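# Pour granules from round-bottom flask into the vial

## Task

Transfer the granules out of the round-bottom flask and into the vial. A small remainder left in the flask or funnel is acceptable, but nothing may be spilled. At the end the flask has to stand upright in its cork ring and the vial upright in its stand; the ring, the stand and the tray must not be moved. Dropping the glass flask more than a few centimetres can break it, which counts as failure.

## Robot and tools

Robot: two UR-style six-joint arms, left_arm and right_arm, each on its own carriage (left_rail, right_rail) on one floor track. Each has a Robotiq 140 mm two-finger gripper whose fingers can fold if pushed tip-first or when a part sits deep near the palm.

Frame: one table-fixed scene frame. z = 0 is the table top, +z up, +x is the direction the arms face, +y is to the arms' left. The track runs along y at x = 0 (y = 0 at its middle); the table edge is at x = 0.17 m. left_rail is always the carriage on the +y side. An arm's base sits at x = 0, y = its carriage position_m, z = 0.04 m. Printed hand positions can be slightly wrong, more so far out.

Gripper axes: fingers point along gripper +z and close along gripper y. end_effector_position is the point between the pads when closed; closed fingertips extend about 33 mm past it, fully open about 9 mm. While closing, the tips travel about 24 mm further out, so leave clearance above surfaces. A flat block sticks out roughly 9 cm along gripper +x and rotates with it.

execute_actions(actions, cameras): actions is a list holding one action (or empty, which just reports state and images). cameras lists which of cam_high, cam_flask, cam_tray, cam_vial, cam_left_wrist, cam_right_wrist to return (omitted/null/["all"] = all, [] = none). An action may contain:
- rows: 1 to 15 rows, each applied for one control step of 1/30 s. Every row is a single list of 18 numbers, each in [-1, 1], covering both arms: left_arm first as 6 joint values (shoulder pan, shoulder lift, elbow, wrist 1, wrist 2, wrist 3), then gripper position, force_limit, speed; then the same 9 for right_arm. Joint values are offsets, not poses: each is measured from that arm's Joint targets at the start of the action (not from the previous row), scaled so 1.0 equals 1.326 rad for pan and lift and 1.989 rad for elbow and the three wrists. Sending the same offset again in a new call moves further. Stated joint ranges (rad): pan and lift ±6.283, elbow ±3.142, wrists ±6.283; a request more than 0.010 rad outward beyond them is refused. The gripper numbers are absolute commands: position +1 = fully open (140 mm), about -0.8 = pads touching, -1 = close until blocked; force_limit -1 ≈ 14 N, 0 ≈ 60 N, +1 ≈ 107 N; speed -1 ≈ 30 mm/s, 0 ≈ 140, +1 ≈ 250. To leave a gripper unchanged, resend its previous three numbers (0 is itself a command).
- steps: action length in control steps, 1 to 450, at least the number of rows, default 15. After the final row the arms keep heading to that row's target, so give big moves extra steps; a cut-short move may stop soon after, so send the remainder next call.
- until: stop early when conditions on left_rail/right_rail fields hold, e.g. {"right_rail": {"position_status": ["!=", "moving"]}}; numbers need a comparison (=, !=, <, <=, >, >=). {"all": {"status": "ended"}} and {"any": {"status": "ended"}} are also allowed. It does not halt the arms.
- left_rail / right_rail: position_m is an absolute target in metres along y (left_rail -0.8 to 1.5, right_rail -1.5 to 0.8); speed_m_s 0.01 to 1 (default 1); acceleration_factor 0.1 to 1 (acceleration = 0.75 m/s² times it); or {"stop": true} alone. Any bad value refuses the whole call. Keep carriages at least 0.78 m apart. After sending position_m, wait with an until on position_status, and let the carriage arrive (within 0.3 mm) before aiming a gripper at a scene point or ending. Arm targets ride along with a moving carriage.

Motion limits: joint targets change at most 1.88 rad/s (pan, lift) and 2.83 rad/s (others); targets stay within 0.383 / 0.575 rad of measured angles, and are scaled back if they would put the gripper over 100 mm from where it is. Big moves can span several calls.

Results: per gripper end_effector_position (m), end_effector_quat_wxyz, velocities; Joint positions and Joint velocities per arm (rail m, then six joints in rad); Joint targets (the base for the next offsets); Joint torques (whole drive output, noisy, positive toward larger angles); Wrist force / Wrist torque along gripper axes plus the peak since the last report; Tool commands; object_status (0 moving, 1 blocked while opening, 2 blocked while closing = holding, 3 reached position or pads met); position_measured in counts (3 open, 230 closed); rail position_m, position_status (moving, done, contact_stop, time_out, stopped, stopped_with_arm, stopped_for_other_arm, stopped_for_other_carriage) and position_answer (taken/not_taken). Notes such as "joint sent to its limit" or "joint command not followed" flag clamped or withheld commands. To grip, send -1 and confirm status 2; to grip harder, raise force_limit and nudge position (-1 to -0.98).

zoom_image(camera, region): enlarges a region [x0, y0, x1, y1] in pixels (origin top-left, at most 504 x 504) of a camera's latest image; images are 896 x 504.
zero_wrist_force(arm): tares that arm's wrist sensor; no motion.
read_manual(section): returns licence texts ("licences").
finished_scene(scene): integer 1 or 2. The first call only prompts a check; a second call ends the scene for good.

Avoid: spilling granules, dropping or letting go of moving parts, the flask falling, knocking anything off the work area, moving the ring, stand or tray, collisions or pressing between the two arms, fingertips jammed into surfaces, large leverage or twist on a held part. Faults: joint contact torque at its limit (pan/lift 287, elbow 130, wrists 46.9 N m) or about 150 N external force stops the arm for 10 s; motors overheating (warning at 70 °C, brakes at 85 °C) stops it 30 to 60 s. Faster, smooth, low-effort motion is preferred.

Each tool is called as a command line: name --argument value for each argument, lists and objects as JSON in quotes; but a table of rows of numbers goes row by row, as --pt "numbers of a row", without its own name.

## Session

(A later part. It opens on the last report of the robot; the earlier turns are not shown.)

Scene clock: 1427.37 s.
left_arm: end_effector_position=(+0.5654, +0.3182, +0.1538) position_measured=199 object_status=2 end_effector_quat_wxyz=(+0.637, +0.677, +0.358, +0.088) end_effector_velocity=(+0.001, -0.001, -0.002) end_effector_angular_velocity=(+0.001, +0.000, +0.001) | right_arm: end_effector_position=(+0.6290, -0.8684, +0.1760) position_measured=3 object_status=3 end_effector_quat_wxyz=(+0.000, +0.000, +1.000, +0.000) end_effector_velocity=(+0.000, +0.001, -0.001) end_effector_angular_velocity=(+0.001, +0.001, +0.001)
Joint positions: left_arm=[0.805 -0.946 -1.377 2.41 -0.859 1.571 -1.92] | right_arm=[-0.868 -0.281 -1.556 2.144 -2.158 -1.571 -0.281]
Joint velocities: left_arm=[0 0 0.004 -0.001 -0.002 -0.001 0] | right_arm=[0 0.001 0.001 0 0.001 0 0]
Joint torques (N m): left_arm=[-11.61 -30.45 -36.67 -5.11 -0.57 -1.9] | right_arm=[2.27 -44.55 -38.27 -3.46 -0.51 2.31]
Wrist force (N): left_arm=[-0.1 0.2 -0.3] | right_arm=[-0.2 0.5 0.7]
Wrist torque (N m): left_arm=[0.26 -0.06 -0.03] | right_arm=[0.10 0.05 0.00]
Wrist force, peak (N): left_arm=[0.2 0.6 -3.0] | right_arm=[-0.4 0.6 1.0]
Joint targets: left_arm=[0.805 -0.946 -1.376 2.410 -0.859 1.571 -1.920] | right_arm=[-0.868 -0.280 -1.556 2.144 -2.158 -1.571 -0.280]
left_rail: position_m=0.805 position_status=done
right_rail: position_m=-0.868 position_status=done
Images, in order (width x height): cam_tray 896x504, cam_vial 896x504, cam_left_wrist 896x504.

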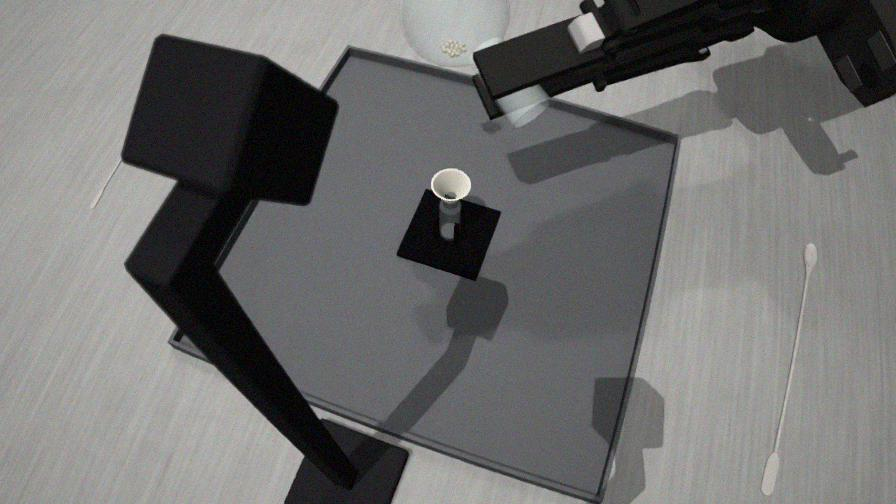

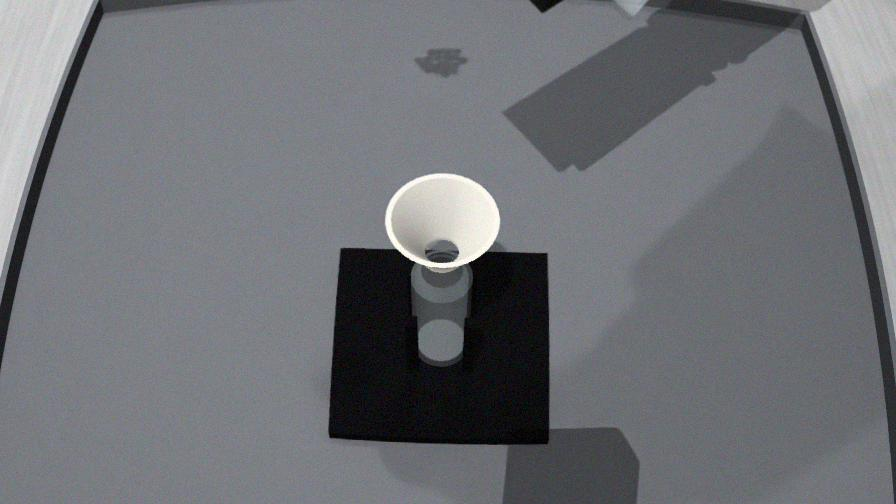

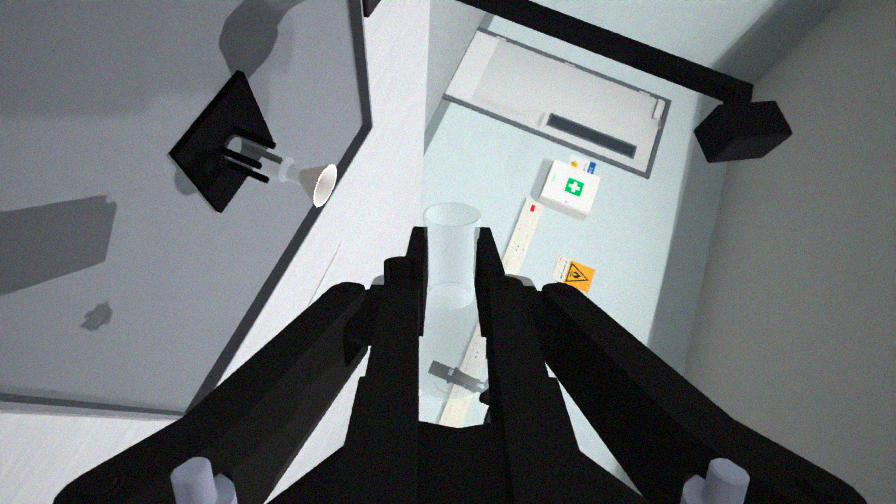

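execute_actions --actions '[{"rows": [[-0.00008,0.00128,-0.00012,-0.00096,0,-0.00167,-1,0,-0.7,0,0,0,0,0,0,1,1,1],[-0.00029,0.00491,-0.00045,-0.00368,0,-0.00639,-1,0,-0.7,0,0,0,0,0,0,1,1,1],[-0.00063,0.01052,-0.00096,-0.00788,0,-0.01368,-1,0,-0.7,0,0,0,0,0,0,1,1,1],[-0.00106,0.01774,-0.00162,-0.01329,0,-0.02307,-1,0,-0.7,0,0,0,0,0,0,1,1,1],[-0.00156,0.02622,-0.0024,-0.01964,0,-0.03411,-1,0,-0.7,0,0,0,0,0,0,1,1,1],[-0.00212,0.03559,-0.00325,-0.02667,0,-0.04631,-1,0,-0.7,0,0,0,0,0,0,1,1,1],[-0.00271,0.0455,-0.00416,-0.03409,0,-0.0592,-1,0,-0.7,0,0,0,0,0,0,1,1,1],[-0.00332,0.05562,-0.00508,-0.04167,0,-0.07235,-1,0,-0.7,0,0,0,0,0,0,1,1,1],[-0.00391,0.06553,-0.00599,-0.04909,0,-0.08524,-1,0,-0.7,0,0,0,0,0,0,1,1,1],[-0.00447,0.0749,-0.00684,-0.05612,0,-0.09744,-1,0,-0.7,0,0,0,0,0,0,1,1,1],[-0.00497,0.08338,-0.00762,-0.06247,0,-0.10848,-1,0,-0.7,0,0,0,0,0,0,1,1,1],[-0.0054,0.0906,-0.00828,-0.06788,0,-0.11787,-1,0,-0.7,0,0,0,0,0,0,1,1,1],[-0.00574,0.09621,-0.00879,-0.07208,0,-0.12516,-1,0,-0.7,0,0,0,0,0,0,1,1,1],[-0.00595,0.09984,-0.00912,-0.0748,0,-0.12988,-1,0,-0.7,0,0,0,0,0,0,1,1,1],[-0.00603,0.10112,-0.00924,-0.07576,0,-0.13155,-1,0,-0.7,0,0,0,0,0,0,1,1,1]], "steps": 22}]' --cameras '["cam_left_wrist", "cam_vial", "cam_tray"]'

Scene clock: 1533.43 s.
left_arm: end_effector_position=(+0.5770, +0.2918, +0.1132) position_measured=199 object_status=2 end_effector_quat_wxyz=(+0.656, +0.617, +0.435, +0.002) end_effector_velocity=(+0.000, -0.001, +0.000) end_effector_angular_velocity=(-0.003, +0.003, +0.000) | right_arm: end_effector_position=(+0.6290, -0.8684, +0.1760) position_measured=3 object_status=3 end_effector_quat_wxyz=(+0.000, +0.000, +1.000, +0.000) end_effector_velocity=(+0.001, +0.001, +0.001) end_effector_angular_velocity=(-0.001, -0.003, +0.001)
Joint positions: left_arm=[0.805 -0.954 -1.242 2.391 -1.009 1.571 -2.182] | right_arm=[-0.868 -0.281 -1.556 2.144 -2.158 -1.571 -0.28]
Joint velocities: left_arm=[0 0 0.001 0 -0.002 0.001 -0.004] | right_arm=[0 0.001 -0.001 0 -0.001 0 0]
Joint torques (N m): left_arm=[-12.1 -37.35 -32.83 -4.98 -0.39 -3.06] | right_arm=[2.43 -42.79 -39.19 -3.85 -0.45 2.39]
Wrist force (N): left_arm=[0.0 0.9 0.0] | right_arm=[0.1 0.2 0.6]
Wrist torque (N m): left_arm=[0.34 -0.11 -0.09] | right_arm=[0.05 -0.02 0.00]
Wrist force, peak (N): left_arm=[0.0 1.2 -1.2] | right_arm=[-0.1 0.5 1.1]
Joint targets: left_arm=[0.805 -0.954 -1.242 2.391 -1.010 1.571 -2.182] | right_arm=[-0.868 -0.280 -1.556 2.144 -2.158 -1.571 -0.280]
left_rail: position_m=0.805 position_status=done
right_rail: position_m=-0.868 position_status=done
Images, in order (width x height): cam_tray 896x504, cam_vial 896x504, cam_left_wrist 896x504.

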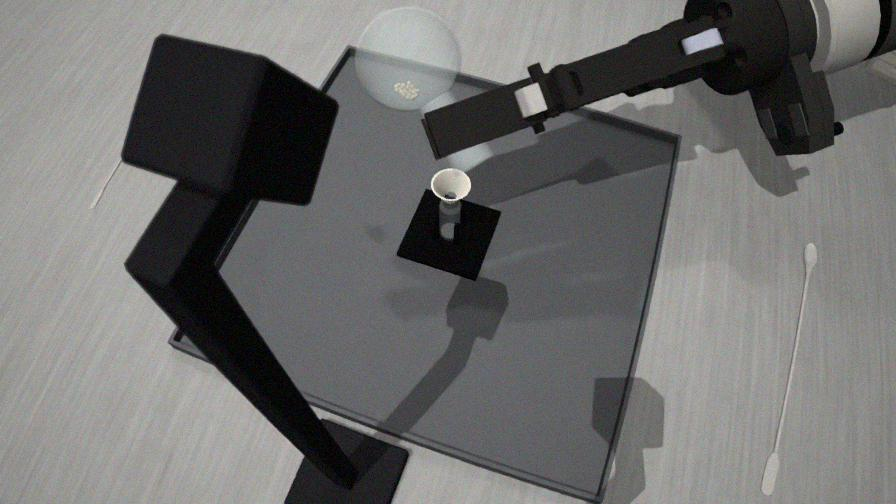

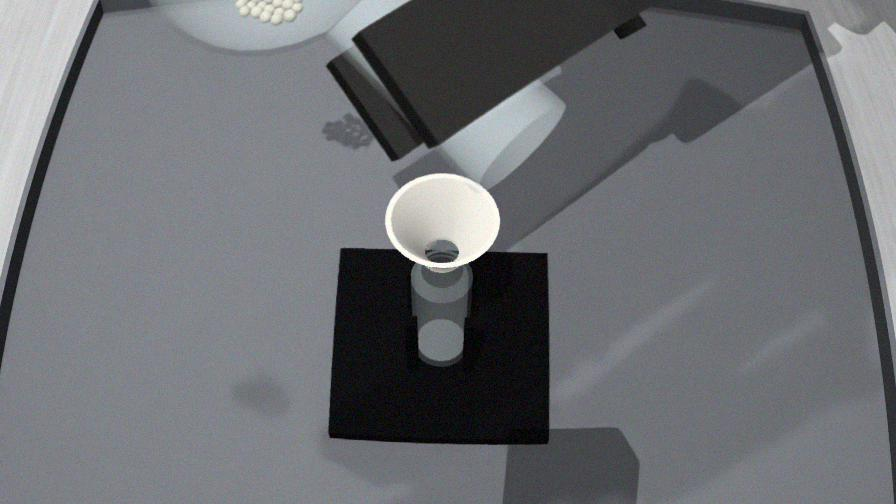

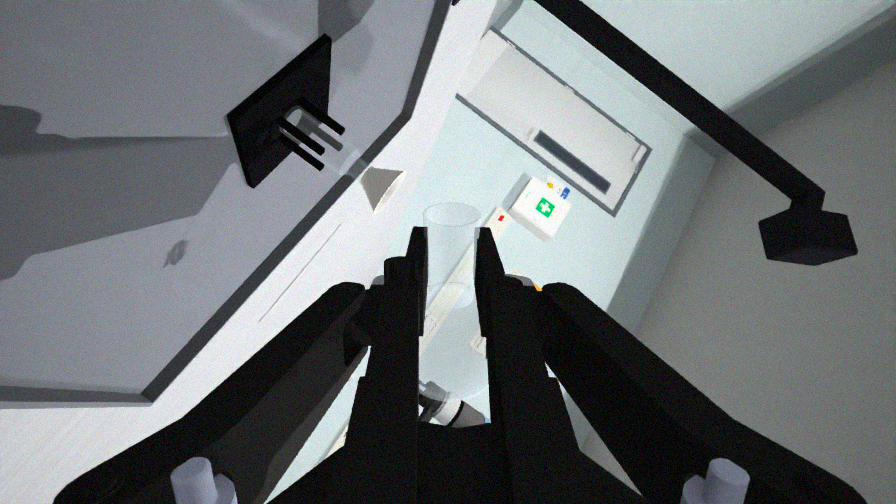

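I'll check the current state and images before continuing the pour.

execute_actions --actions '[]' --cameras '["cam_vial", "cam_tray", "cam_left_wrist"]'

Scene clock: 1570.33 s.
left_arm: end_effector_position=(+0.5770, +0.2918, +0.1131) position_measured=199 object_status=2 end_effector_quat_wxyz=(+0.656, +0.617, +0.435, +0.002) end_effector_velocity=(-0.001, +0.000, +0.000) end_effector_angular_velocity=(+0.000, +0.001, -0.001) | right_arm: end_effector_position=(+0.6290, -0.8684, +0.1760) position_measured=3 object_status=3 end_effector_quat_wxyz=(+0.000, +0.000, +1.000, +0.000) end_effector_velocity=(+0.000, +0.001, -0.001) end_effector_angular_velocity=(+0.001, +0.001, +0.001)
Joint positions: left_arm=[0.805 -0.954 -1.242 2.391 -1.01 1.571 -2.182] | right_arm=[-0.868 -0.281 -1.556 2.144 -2.158 -1.571 -0.28]
Joint velocities: left_arm=[0 -0.001 0 0 0 0 -0.001] | right_arm=[0 0.001 0.001 0.001 0 0.001 0]
Joint torques (N m): left_arm=[-7.57 -42.74 -11.96 -1.22 -0.33 -2.2] | right_arm=[4.77 -45.02 -39.76 -4.45 -0.4 2.14]
Wrist force (N): left_arm=[0.3 0.7 -0.7] | right_arm=[0.1 0.2 0.5]
Wrist torque (N m): left_arm=[0.28 -0.17 -0.09] | right_arm=[0.04 -0.03 0.00]
Wrist force, peak (N): left_arm=[0.3 1.0 -0.8] | right_arm=[-0.1 0.6 0.9]
Joint targets: left_arm=[0.805 -0.954 -1.242 2.391 -1.010 1.571 -2.182] | right_arm=[-0.868 -0.280 -1.556 2.144 -2.158 -1.571 -0.280]
Tool commands: left_gripper/position=-1.0 left_gripper/force_limit=+0.0 left_gripper/speed=-0.7 right_gripper/position=+1.0 right_gripper/force_limit=+1.0 right_gripper/speed=+1.0
left_rail: position_m=0.805 position_status=done
right_rail: position_m=-0.868 position_status=done
Images, in order (width x height): cam_tray 896x504, cam_vial 896x504, cam_left_wrist 896x504.

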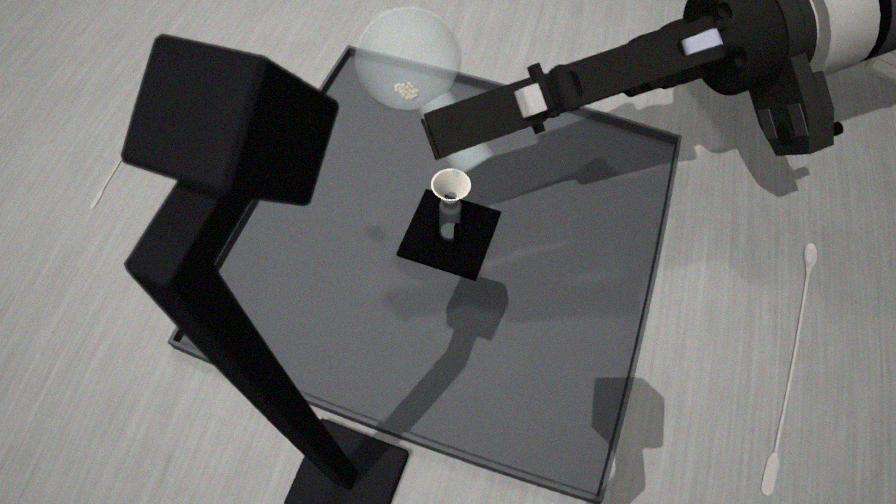

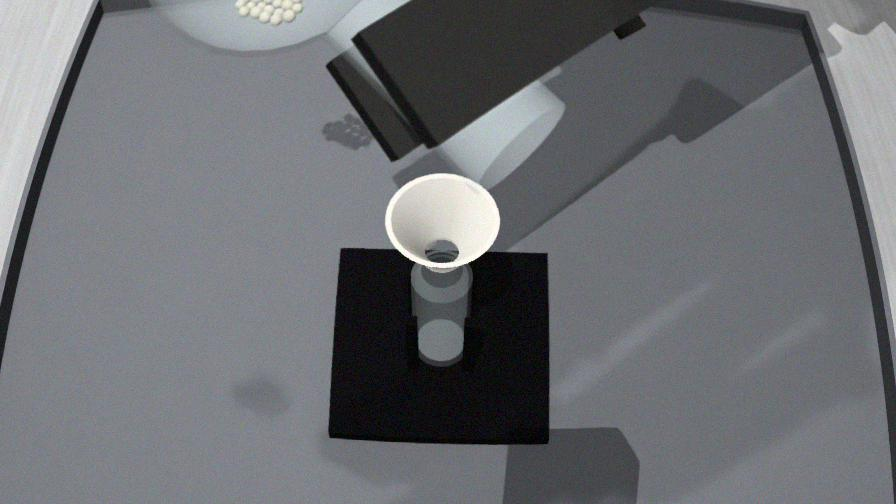

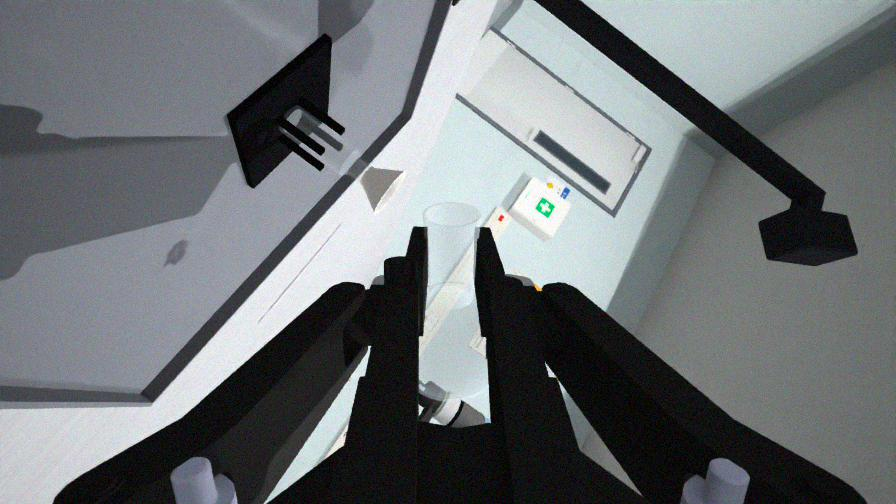

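zoom_image --camera "cam_left_wrist" --region '[330, 130, 510, 250]'

zoom_image --camera "cam_vial" --region '[300, 0, 660, 300]'

zoom_image --camera "cam_tray" --region '[340, 60, 580, 290]'

Scaled by 2.800 from the camera's 896x504 image, which has a finer 1280x720 frame.

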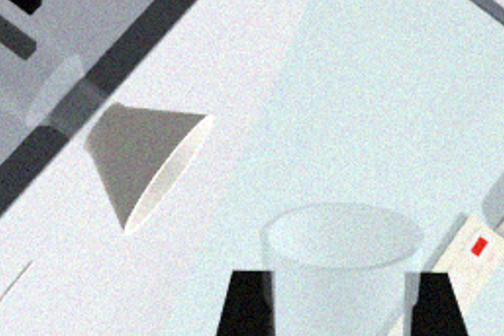

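Scaled by 1.400 from the camera's 896x504 image, which has a finer 1280x720 frame.

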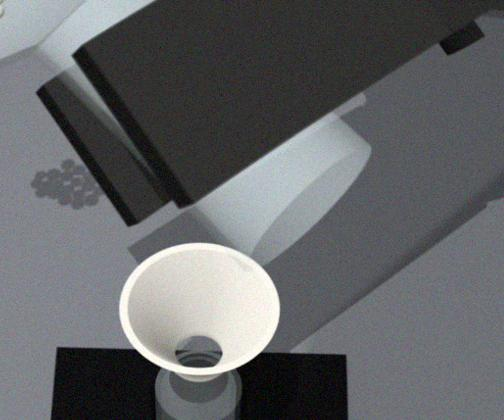

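Scaled by 2.100 from the camera's 896x504 image, which has a finer 1280x720 frame.

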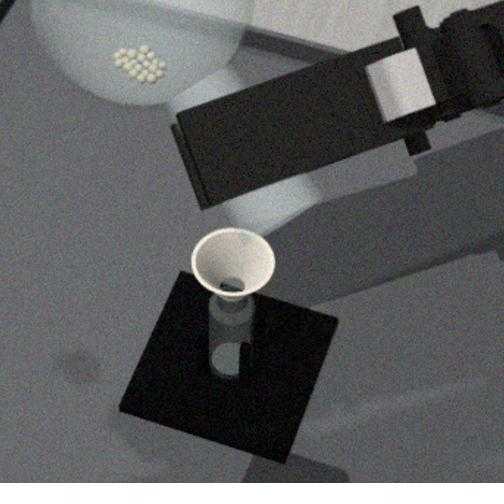

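zoom_image --camera "cam_vial" --region '[370, 90, 580, 290]'

zoom_image --camera "cam_vial" --region '[310, 230, 570, 460]'

zoom_image --camera "cam_tray" --region '[380, 90, 520, 290]'

Scaled by 2.400 from the camera's 896x504 image, which has a finer 1280x720 frame.

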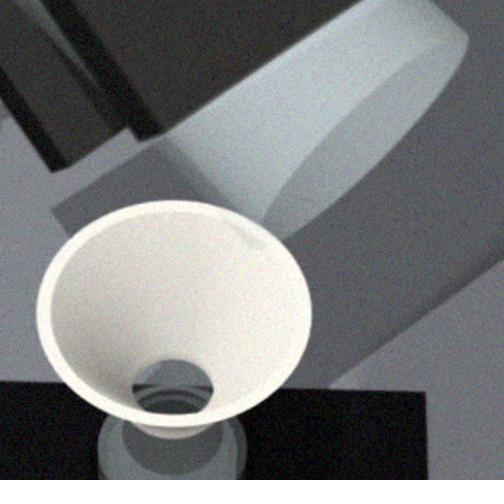

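Scaled by 1.938 from the camera's 896x504 image, which has a finer 1280x720 frame.

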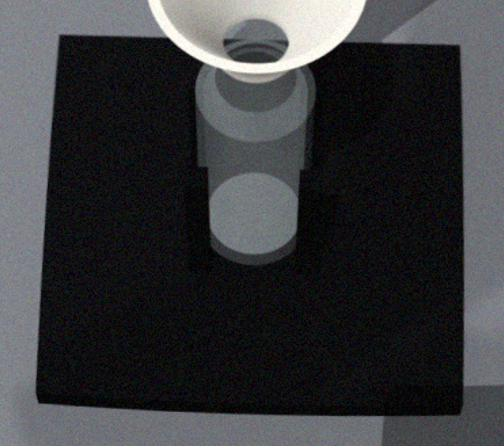

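Scaled by 2.520 from the camera's 896x504 image, which has a finer 1280x720 frame.

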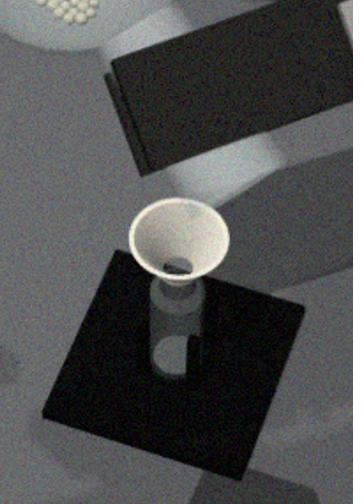

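execute_actions --actions '[{"rows": [[-0.00012,0.00059,-0.00016,-0.00023,0,-0.00246,-1,0,-0.7,0,0,0,0,0,0,1,1,1],[-0.00045,0.00219,-0.00061,-0.00085,0,-0.00913,-1,0,-0.7,0,0,0,0,0,0,1,1,1],[-0.00093,0.00455,-0.00126,-0.00178,0,-0.01895,-1,0,-0.7,0,0,0,0,0,0,1,1,1],[-0.00151,0.00742,-0.00205,-0.00289,0,-0.03089,-1,0,-0.7,0,0,0,0,0,0,1,1,1],[-0.00215,0.01053,-0.00291,-0.00411,0,-0.04387,-1,0,-0.7,0,0,0,0,0,0,1,1,1],[-0.00279,0.01365,-0.00378,-0.00533,0,-0.05686,-1,0,-0.7,0,0,0,0,0,0,1,1,1],[-0.00337,0.01652,-0.00457,-0.00645,0,-0.06879,-1,0,-0.7,0,0,0,0,0,0,1,1,1],[-0.00385,0.01888,-0.00522,-0.00737,0,-0.07862,-1,0,-0.7,0,0,0,0,0,0,1,1,1],[-0.00418,0.02048,-0.00566,-0.00799,0,-0.08529,-1,0,-0.7,0,0,0,0,0,0,1,1,1],[-0.0043,0.02107,-0.00583,-0.00822,0,-0.08775,-1,0,-0.7,0,0,0,0,0,0,1,1,1]], "steps": 16}]' --cameras '["cam_vial", "cam_tray", "cam_left_wrist"]'

Scene clock: 1628.00 s.
left_arm: end_effector_position=(+0.5784, +0.2824, +0.1036) position_measured=199 object_status=2 end_effector_quat_wxyz=(+0.654, +0.578, +0.485, -0.057) end_effector_velocity=(+0.000, +0.000, +0.000) end_effector_angular_velocity=(-0.002, +0.002, +0.000) | right_arm: end_effector_position=(+0.6290, -0.8684, +0.1760) position_measured=3 object_status=3 end_effector_quat_wxyz=(+0.000, +0.000, +1.000, +0.000) end_effector_velocity=(+0.000, -0.001, -0.001) end_effector_angular_velocity=(+0.001, +0.000, -0.001)
Joint positions: left_arm=[0.805 -0.96 -1.214 2.38 -1.026 1.571 -2.356] | right_arm=[-0.868 -0.281 -1.556 2.144 -2.158 -1.571 -0.281]
Joint velocities: left_arm=[0 0 0.001 0 0 0 -0.002] | right_arm=[0 -0.002 0.002 0 -0.001 0.001 0]
Joint torques (N m): left_arm=[-10.84 -44.69 -31.58 -4.73 -0.3 -2.87] | right_arm=[5.16 -45.38 -38.54 -4.04 -0.28 2.13]
Wrist force (N): left_arm=[0.0 0.3 -0.6] | right_arm=[-0.2 0.6 0.9]
Wrist torque (N m): left_arm=[0.18 -0.13 -0.10] | right_arm=[0.12 0.04 0.01]
Wrist force, peak (N): left_arm=[0.5 0.6 -1.5] | right_arm=[-0.3 0.5 1.2]
Joint targets: left_arm=[0.805 -0.960 -1.214 2.380 -1.026 1.571 -2.356] | right_arm=[-0.868 -0.280 -1.556 2.144 -2.158 -1.571 -0.280]
left_rail: position_m=0.805 position_status=done
right_rail: position_m=-0.868 position_status=done
Images, in order (width x height): cam_tray 896x504, cam_vial 896x504, cam_left_wrist 896x504.

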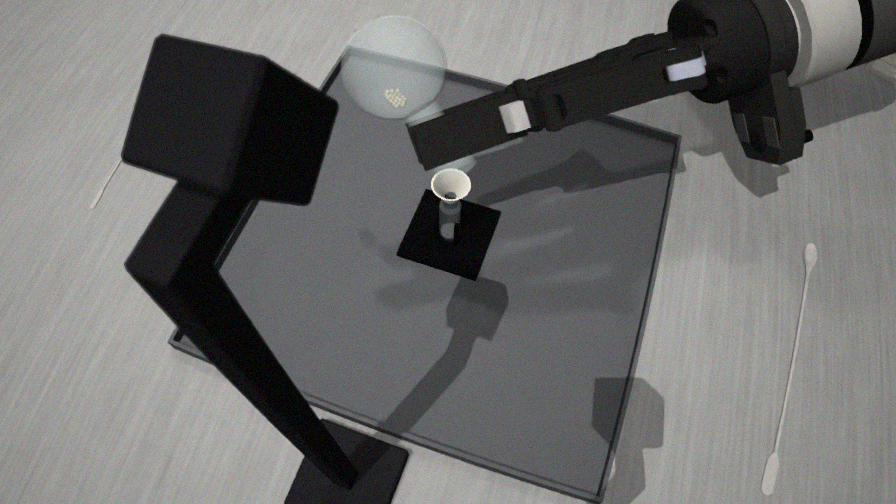

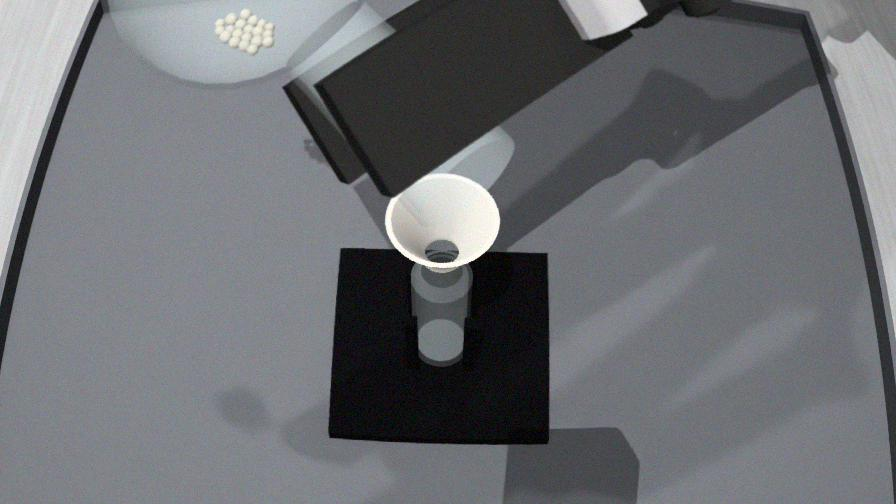

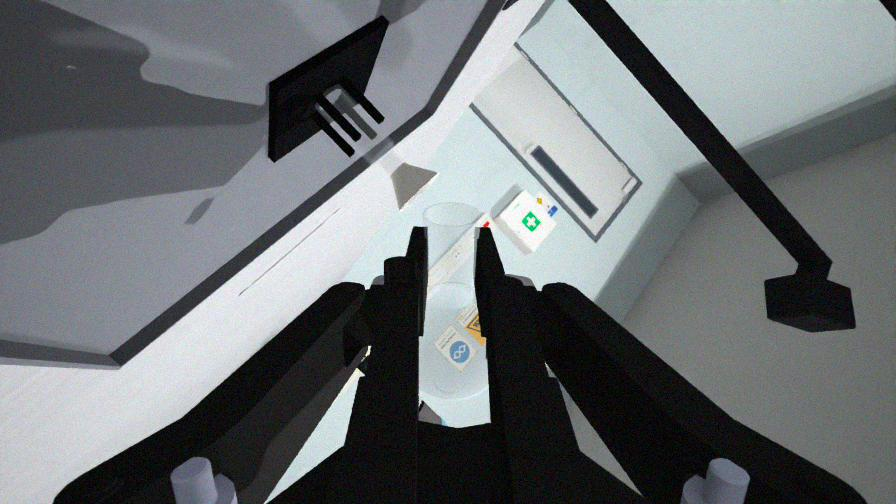

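zoom_image --camera "cam_left_wrist" --region '[350, 120, 510, 240]'

zoom_image --camera "cam_vial" --region '[350, 100, 560, 290]'

zoom_image --camera "cam_tray" --region '[400, 120, 520, 260]'

Scaled by 3.150 from the camera's 896x504 image, which has a finer 1280x720 frame.

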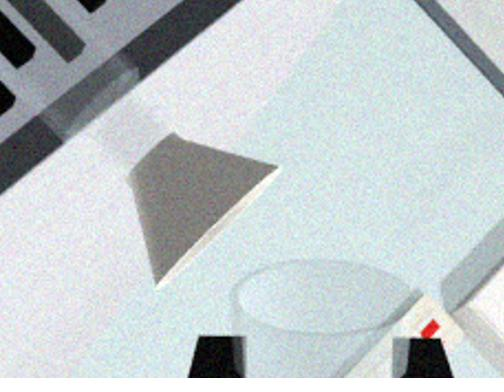

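Scaled by 2.400 from the camera's 896x504 image, which has a finer 1280x720 frame.

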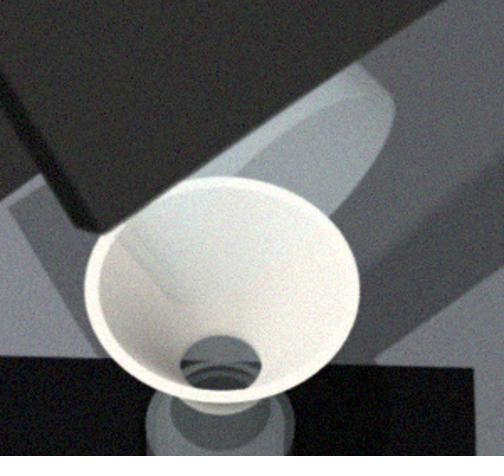

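Scaled by 3.600 from the camera's 896x504 image, which has a finer 1280x720 frame.

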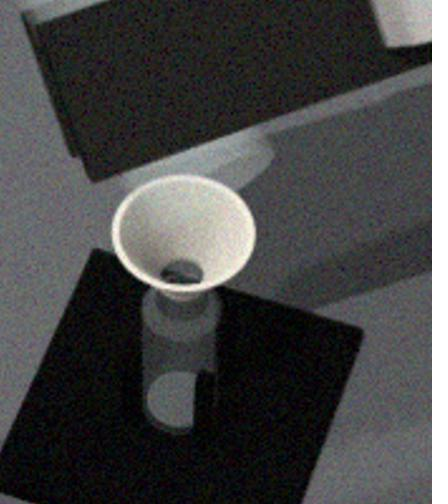

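execute_actions --actions '[{"rows": [[0.00005,0.00006,-0.00001,-0.00003,0,-0.00167,-1,0,-0.7,0,0,0,0,0,0,1,1,1],[0.00021,0.00024,-0.00005,-0.00011,0,-0.0064,-1,0,-0.7,0,0,0,0,0,0,1,1,1],[0.00045,0.00051,-0.0001,-0.00023,0,-0.01369,-1,0,-0.7,0,0,0,0,0,0,1,1,1],[0.00076,0.00085,-0.00017,-0.0004,0,-0.02309,-1,0,-0.7,0,0,0,0,0,0,1,1,1],[0.00112,0.00126,-0.00026,-0.00058,0,-0.03413,-1,0,-0.7,0,0,0,0,0,0,1,1,1],[0.00152,0.00172,-0.00035,-0.00079,0,-0.04633,-1,0,-0.7,0,0,0,0,0,0,1,1,1],[0.00194,0.00219,-0.00045,-0.00101,0,-0.05923,-1,0,-0.7,0,0,0,0,0,0,1,1,1],[0.00237,0.00268,-0.00055,-0.00124,0,-0.07239,-1,0,-0.7,0,0,0,0,0,0,1,1,1],[0.0028,0.00316,-0.00064,-0.00146,0,-0.08529,-1,0,-0.7,0,0,0,0,0,0,1,1,1],[0.0032,0.00361,-0.00074,-0.00167,0,-0.09749,-1,0,-0.7,0,0,0,0,0,0,1,1,1],[0.00356,0.00402,-0.00082,-0.00186,0,-0.10853,-1,0,-0.7,0,0,0,0,0,0,1,1,1],[0.00387,0.00437,-0.00089,-0.00202,0,-0.11793,-1,0,-0.7,0,0,0,0,0,0,1,1,1],[0.00411,0.00464,-0.00094,-0.00214,0,-0.12522,-1,0,-0.7,0,0,0,0,0,0,1,1,1],[0.00426,0.00481,-0.00098,-0.00223,0,-0.12995,-1,0,-0.7,0,0,0,0,0,0,1,1,1],[0.00432,0.00487,-0.00099,-0.00225,0,-0.13162,-1,0,-0.7,0,0,0,0,0,0,1,1,1]], "steps": 24}]' --cameras '["cam_vial", "cam_tray", "cam_left_wrist"]'

Scene clock: 1716.43 s.
left_arm: end_effector_position=(+0.5822, +0.2846, +0.1012) position_measured=199 object_status=2 end_effector_quat_wxyz=(+0.641, +0.508, +0.558, -0.140) end_effector_velocity=(+0.000, +0.000, +0.000) end_effector_angular_velocity=(-0.003, +0.003, +0.001) | right_arm: end_effector_position=(+0.6290, -0.8684, +0.1760) position_measured=3 object_status=3 end_effector_quat_wxyz=(+0.000, +0.000, +1.000, +0.000) end_effector_velocity=(+0.000, +0.000, +0.000) end_effector_angular_velocity=(+0.000, -0.001, +0.000)
Joint positions: left_arm=[0.805 -0.954 -1.208 2.378 -1.03 1.571 -2.618] | right_arm=[-0.868 -0.281 -1.556 2.144 -2.158 -1.571 -0.281]
Joint velocities: left_arm=[0 0 0 0 0 -0.001 -0.004] | right_arm=[0 -0.001 0 -0.001 0 0 0]
Joint torques (N m): left_arm=[12.1 -42.6 -30.96 -4.3 -0.09 -2.91] | right_arm=[5.56 -43.07 -40.18 -4.02 -0.07 1.99]
Wrist force (N): left_arm=[0.2 0.3 -0.4] | right_arm=[-0.1 0.3 0.8]
Wrist torque (N m): left_arm=[0.13 -0.23 -0.10] | right_arm=[0.07 0.03 0.00]
Wrist force, peak (N): left_arm=[0.7 0.7 -0.5] | right_arm=[0.2 0.3 1.2]
Joint targets: left_arm=[0.805 -0.954 -1.208 2.378 -1.030 1.571 -2.618] | right_arm=[-0.868 -0.280 -1.556 2.144 -2.158 -1.571 -0.280]
left_rail: position_m=0.805 position_status=done
right_rail: position_m=-0.868 position_status=done
Images, in order (width x height): cam_tray 896x504, cam_vial 896x504, cam_left_wrist 896x504.

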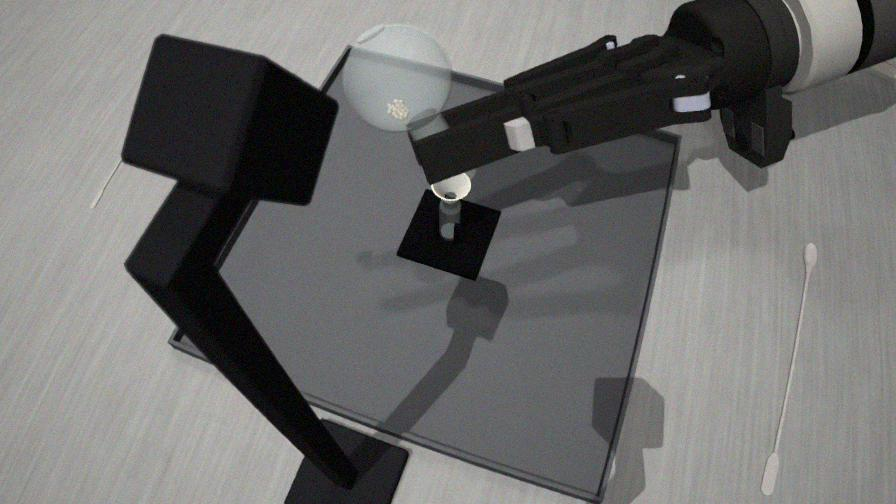

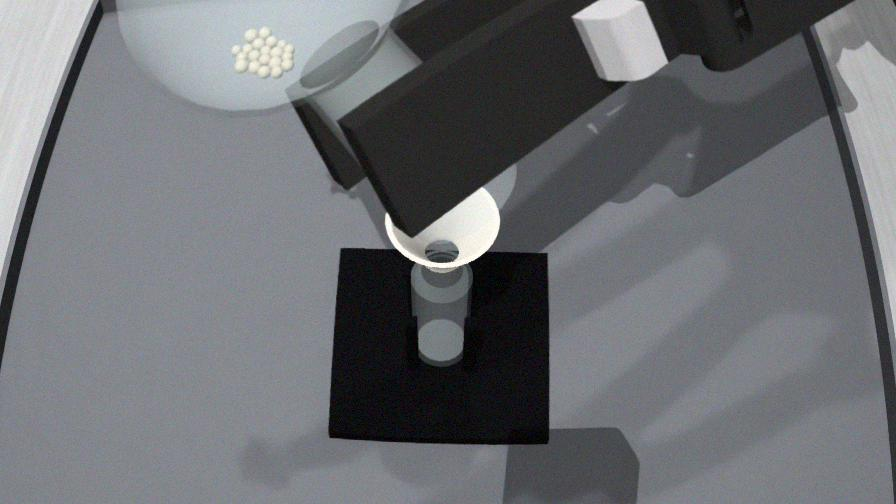

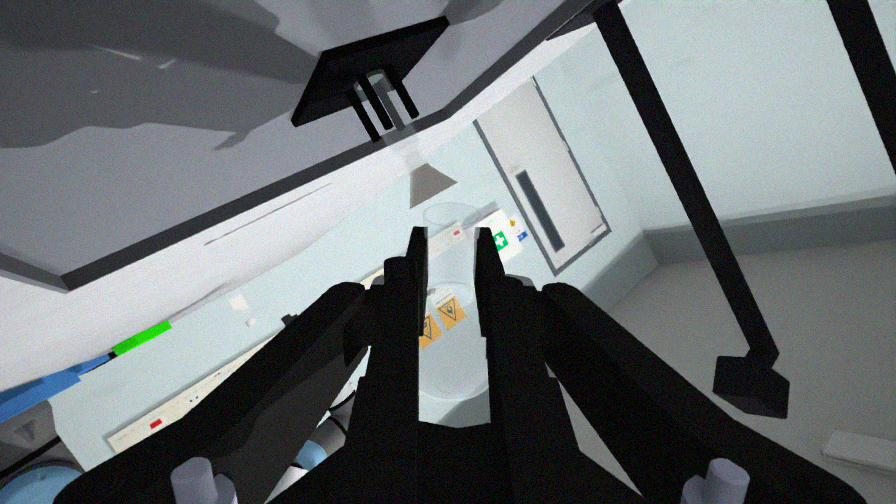

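zoom_image --camera "cam_left_wrist" --region '[370, 130, 510, 240]'

zoom_image --camera "cam_vial" --region '[220, 0, 540, 300]'

zoom_image --camera "cam_tray" --region '[330, 20, 530, 220]'

Scaled by 3.600 from the camera's 896x504 image, which has a finer 1280x720 frame.

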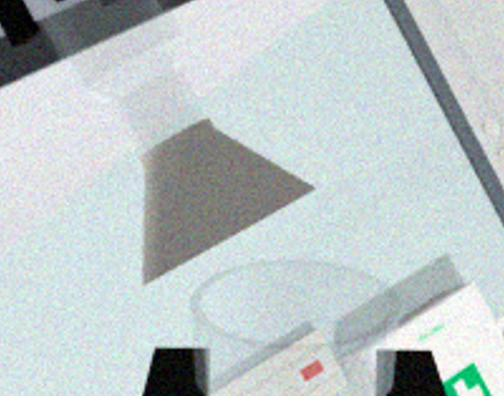

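Scaled by 1.575 from the camera's 896x504 image, which has a finer 1280x720 frame.

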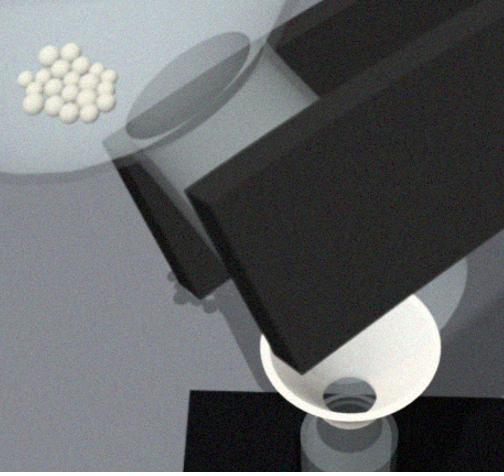

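Scaled by 2.520 from the camera's 896x504 image, which has a finer 1280x720 frame.

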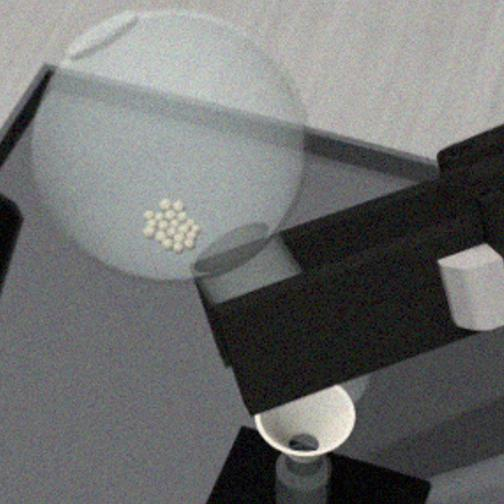

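execute_actions --actions '[{"rows": [[0.00005,-0.00001,0.00001,-0.00001,0,-0.00123,-1,0,-0.7,0,0,0,0,0,0,1,1,1],[0.00019,-0.00004,0.00005,-0.00003,0,-0.00456,-1,0,-0.7,0,0,0,0,0,0,1,1,1],[0.0004,-0.00008,0.00011,-0.00006,0,-0.00948,-1,0,-0.7,0,0,0,0,0,0,1,1,1],[0.00065,-0.00014,0.00018,-0.00009,0,-0.01544,-1,0,-0.7,0,0,0,0,0,0,1,1,1],[0.00092,-0.00019,0.00026,-0.00013,0,-0.02194,-1,0,-0.7,0,0,0,0,0,0,1,1,1],[0.00119,-0.00025,0.00033,-0.00017,0,-0.02843,-1,0,-0.7,0,0,0,0,0,0,1,1,1],[0.00145,-0.0003,0.0004,-0.0002,0,-0.0344,-1,0,-0.7,0,0,0,0,0,0,1,1,1],[0.00165,-0.00035,0.00046,-0.00023,0,-0.03931,-1,0,-0.7,0,0,0,0,0,0,1,1,1],[0.00179,-0.00038,0.0005,-0.00025,0,-0.04265,-1,0,-0.7,0,0,0,0,0,0,1,1,1],[0.00184,-0.00039,0.00051,-0.00026,0,-0.04388,-1,0,-0.7,0,0,0,0,0,0,1,1,1]], "steps": 15}]' --cameras '["cam_vial", "cam_tray"]'

Scene clock: 1750.10 s.
left_arm: end_effector_position=(+0.5831, +0.2864, +0.1012) position_measured=199 object_status=2 end_effector_quat_wxyz=(+0.634, +0.483, +0.580, -0.167) end_effector_velocity=(+0.000, +0.000, +0.000) end_effector_angular_velocity=(-0.002, +0.003, +0.000) | right_arm: end_effector_position=(+0.6290, -0.8684, +0.1760) position_measured=3 object_status=3 end_effector_quat_wxyz=(+0.000, +0.000, +1.000, +0.000) end_effector_velocity=(+0.001, +0.000, +0.000) end_effector_angular_velocity=(+0.000, -0.002, -0.001)
Joint positions: left_arm=[0.805 -0.952 -1.208 2.379 -1.031 1.571 -2.705] | right_arm=[-0.868 -0.281 -1.556 2.144 -2.158 -1.571 -0.28]
Joint velocities: left_arm=[0 0.001 0 0 0 0.001 -0.003] | right_arm=[0 0 0 0 -0.001 0.001 0]
Joint torques (N m): left_arm=[11.63 -67.12 -7.04 -4.46 0 -3.34] | right_arm=[4.34 -45.41 -38 -4.44 -0.47 2.11]
Wrist force (N): left_arm=[0.6 0.2 -0.6] | right_arm=[0.0 0.4 0.8]
Wrist torque (N m): left_arm=[0.11 -0.31 -0.09] | right_arm=[0.08 -0.01 0.00]
Wrist force, peak (N): left_arm=[0.7 0.1 -0.8] | right_arm=[0.3 0.4 1.1]
Joint targets: left_arm=[0.805 -0.952 -1.208 2.379 -1.031 1.571 -2.705] | right_arm=[-0.868 -0.280 -1.556 2.144 -2.158 -1.571 -0.280]
left_rail: position_m=0.805 position_status=done
right_rail: position_m=-0.868 position_status=done
Images, in order (width x height): cam_tray 896x504, cam_vial 896x504.

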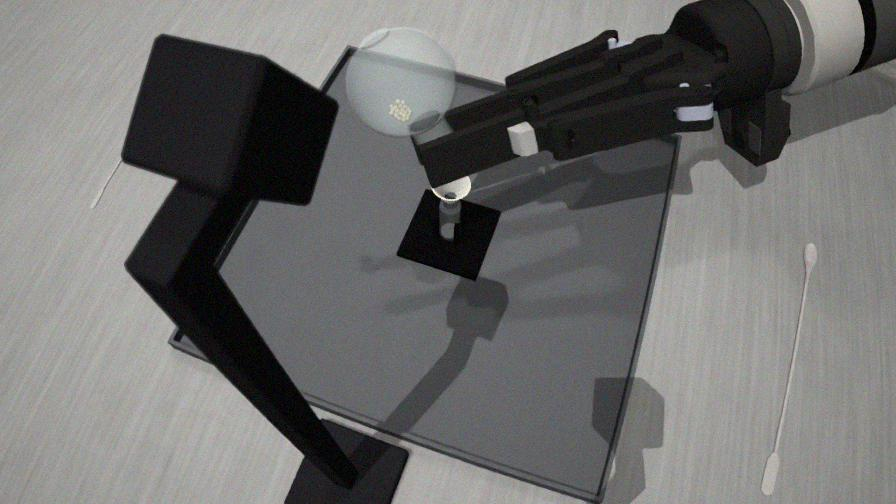

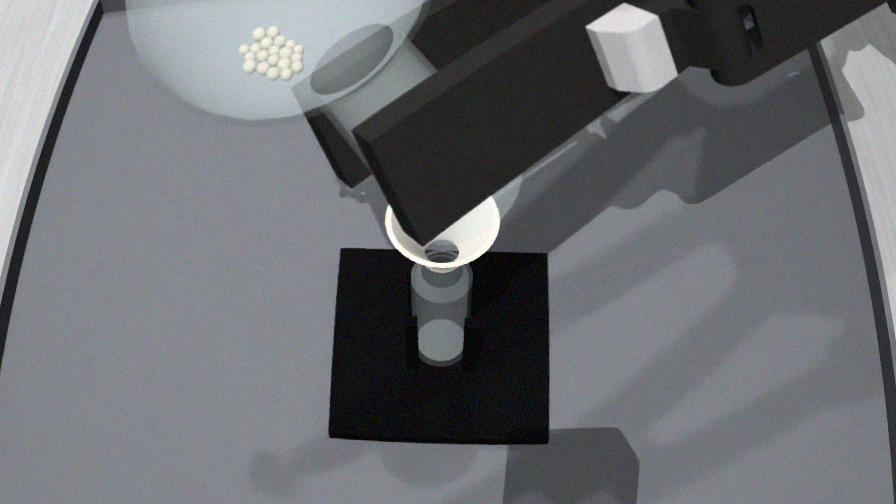

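execute_actions --actions '[{"rows": [[0.00005,-0.00001,0.00001,-0.00001,0,-0.00123,-1,0,-0.7,0,0,0,0,0,0,1,1,1],[0.00019,-0.00004,0.00005,-0.00003,0,-0.00456,-1,0,-0.7,0,0,0,0,0,0,1,1,1],[0.0004,-0.00008,0.00011,-0.00006,0,-0.00948,-1,0,-0.7,0,0,0,0,0,0,1,1,1],[0.00065,-0.00014,0.00018,-0.00009,0,-0.01544,-1,0,-0.7,0,0,0,0,0,0,1,1,1],[0.00092,-0.00019,0.00026,-0.00013,0,-0.02194,-1,0,-0.7,0,0,0,0,0,0,1,1,1],[0.00119,-0.00025,0.00033,-0.00017,0,-0.02843,-1,0,-0.7,0,0,0,0,0,0,1,1,1],[0.00145,-0.0003,0.0004,-0.0002,0,-0.0344,-1,0,-0.7,0,0,0,0,0,0,1,1,1],[0.00165,-0.00035,0.00046,-0.00023,0,-0.03931,-1,0,-0.7,0,0,0,0,0,0,1,1,1],[0.00179,-0.00038,0.0005,-0.00025,0,-0.04265,-1,0,-0.7,0,0,0,0,0,0,1,1,1],[0.00184,-0.00039,0.00051,-0.00026,0,-0.04388,-1,0,-0.7,0,0,0,0,0,0,1,1,1]], "steps": 15}]' --cameras '["cam_vial", "cam_tray", "cam_left_wrist"]'

Scene clock: 1760.30 s.
left_arm: end_effector_position=(+0.5840, +0.2883, +0.1012) position_measured=199 object_status=2 end_effector_quat_wxyz=(+0.627, +0.456, +0.601, -0.194) end_effector_velocity=(+0.000, +0.001, +0.000) end_effector_angular_velocity=(-0.002, +0.003, +0.001) | right_arm: end_effector_position=(+0.6290, -0.8684, +0.1760) position_measured=3 object_status=3 end_effector_quat_wxyz=(+0.000, +0.000, +1.000, +0.000) end_effector_velocity=(+0.000, -0.001, -0.001) end_effector_angular_velocity=(+0.000, +0.001, -0.001)
Joint positions: left_arm=[0.805 -0.949 -1.209 2.38 -1.031 1.571 -2.792] | right_arm=[-0.868 -0.281 -1.556 2.144 -2.158 -1.571 -0.28]
Joint velocities: left_arm=[0 0.001 0 0.001 0 0 -0.004] | right_arm=[0 -0.001 0.001 0 0 0 0]
Joint torques (N m): left_arm=[13.15 -68.26 -7.5 -4.31 0.13 -2.4] | right_arm=[3.44 -43.18 -40.43 -4.29 -0.42 2.29]
Wrist force (N): left_arm=[0.4 0.3 -1.1] | right_arm=[-0.1 0.2 0.5]
Wrist torque (N m): left_arm=[0.10 -0.28 -0.12] | right_arm=[0.05 0.02 0.00]
Wrist force, peak (N): left_arm=[1.0 0.2 -0.6] | right_arm=[0.3 0.6 1.0]
Joint targets: left_arm=[0.805 -0.949 -1.209 2.380 -1.031 1.571 -2.793] | right_arm=[-0.868 -0.280 -1.556 2.144 -2.158 -1.571 -0.280]
left_rail: position_m=0.805 position_status=done
right_rail: position_m=-0.868 position_status=done
Images, in order (width x height): cam_tray 896x504, cam_vial 896x504, cam_left_wrist 896x504.

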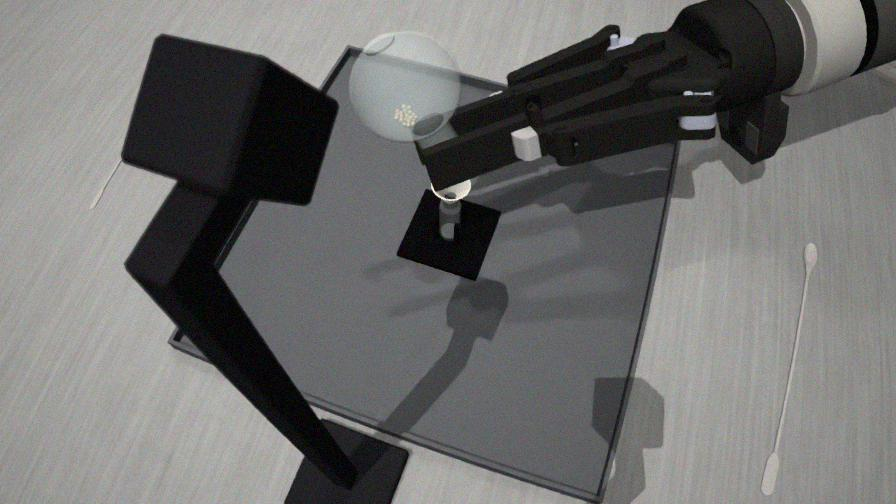

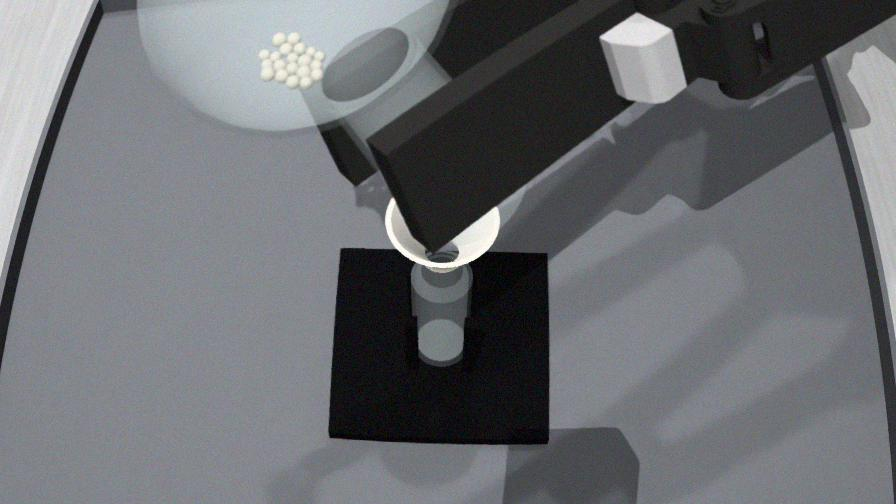

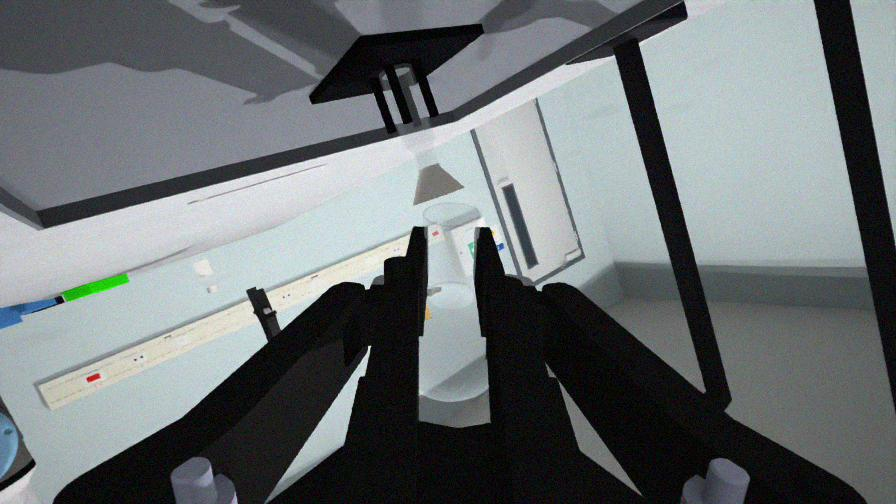

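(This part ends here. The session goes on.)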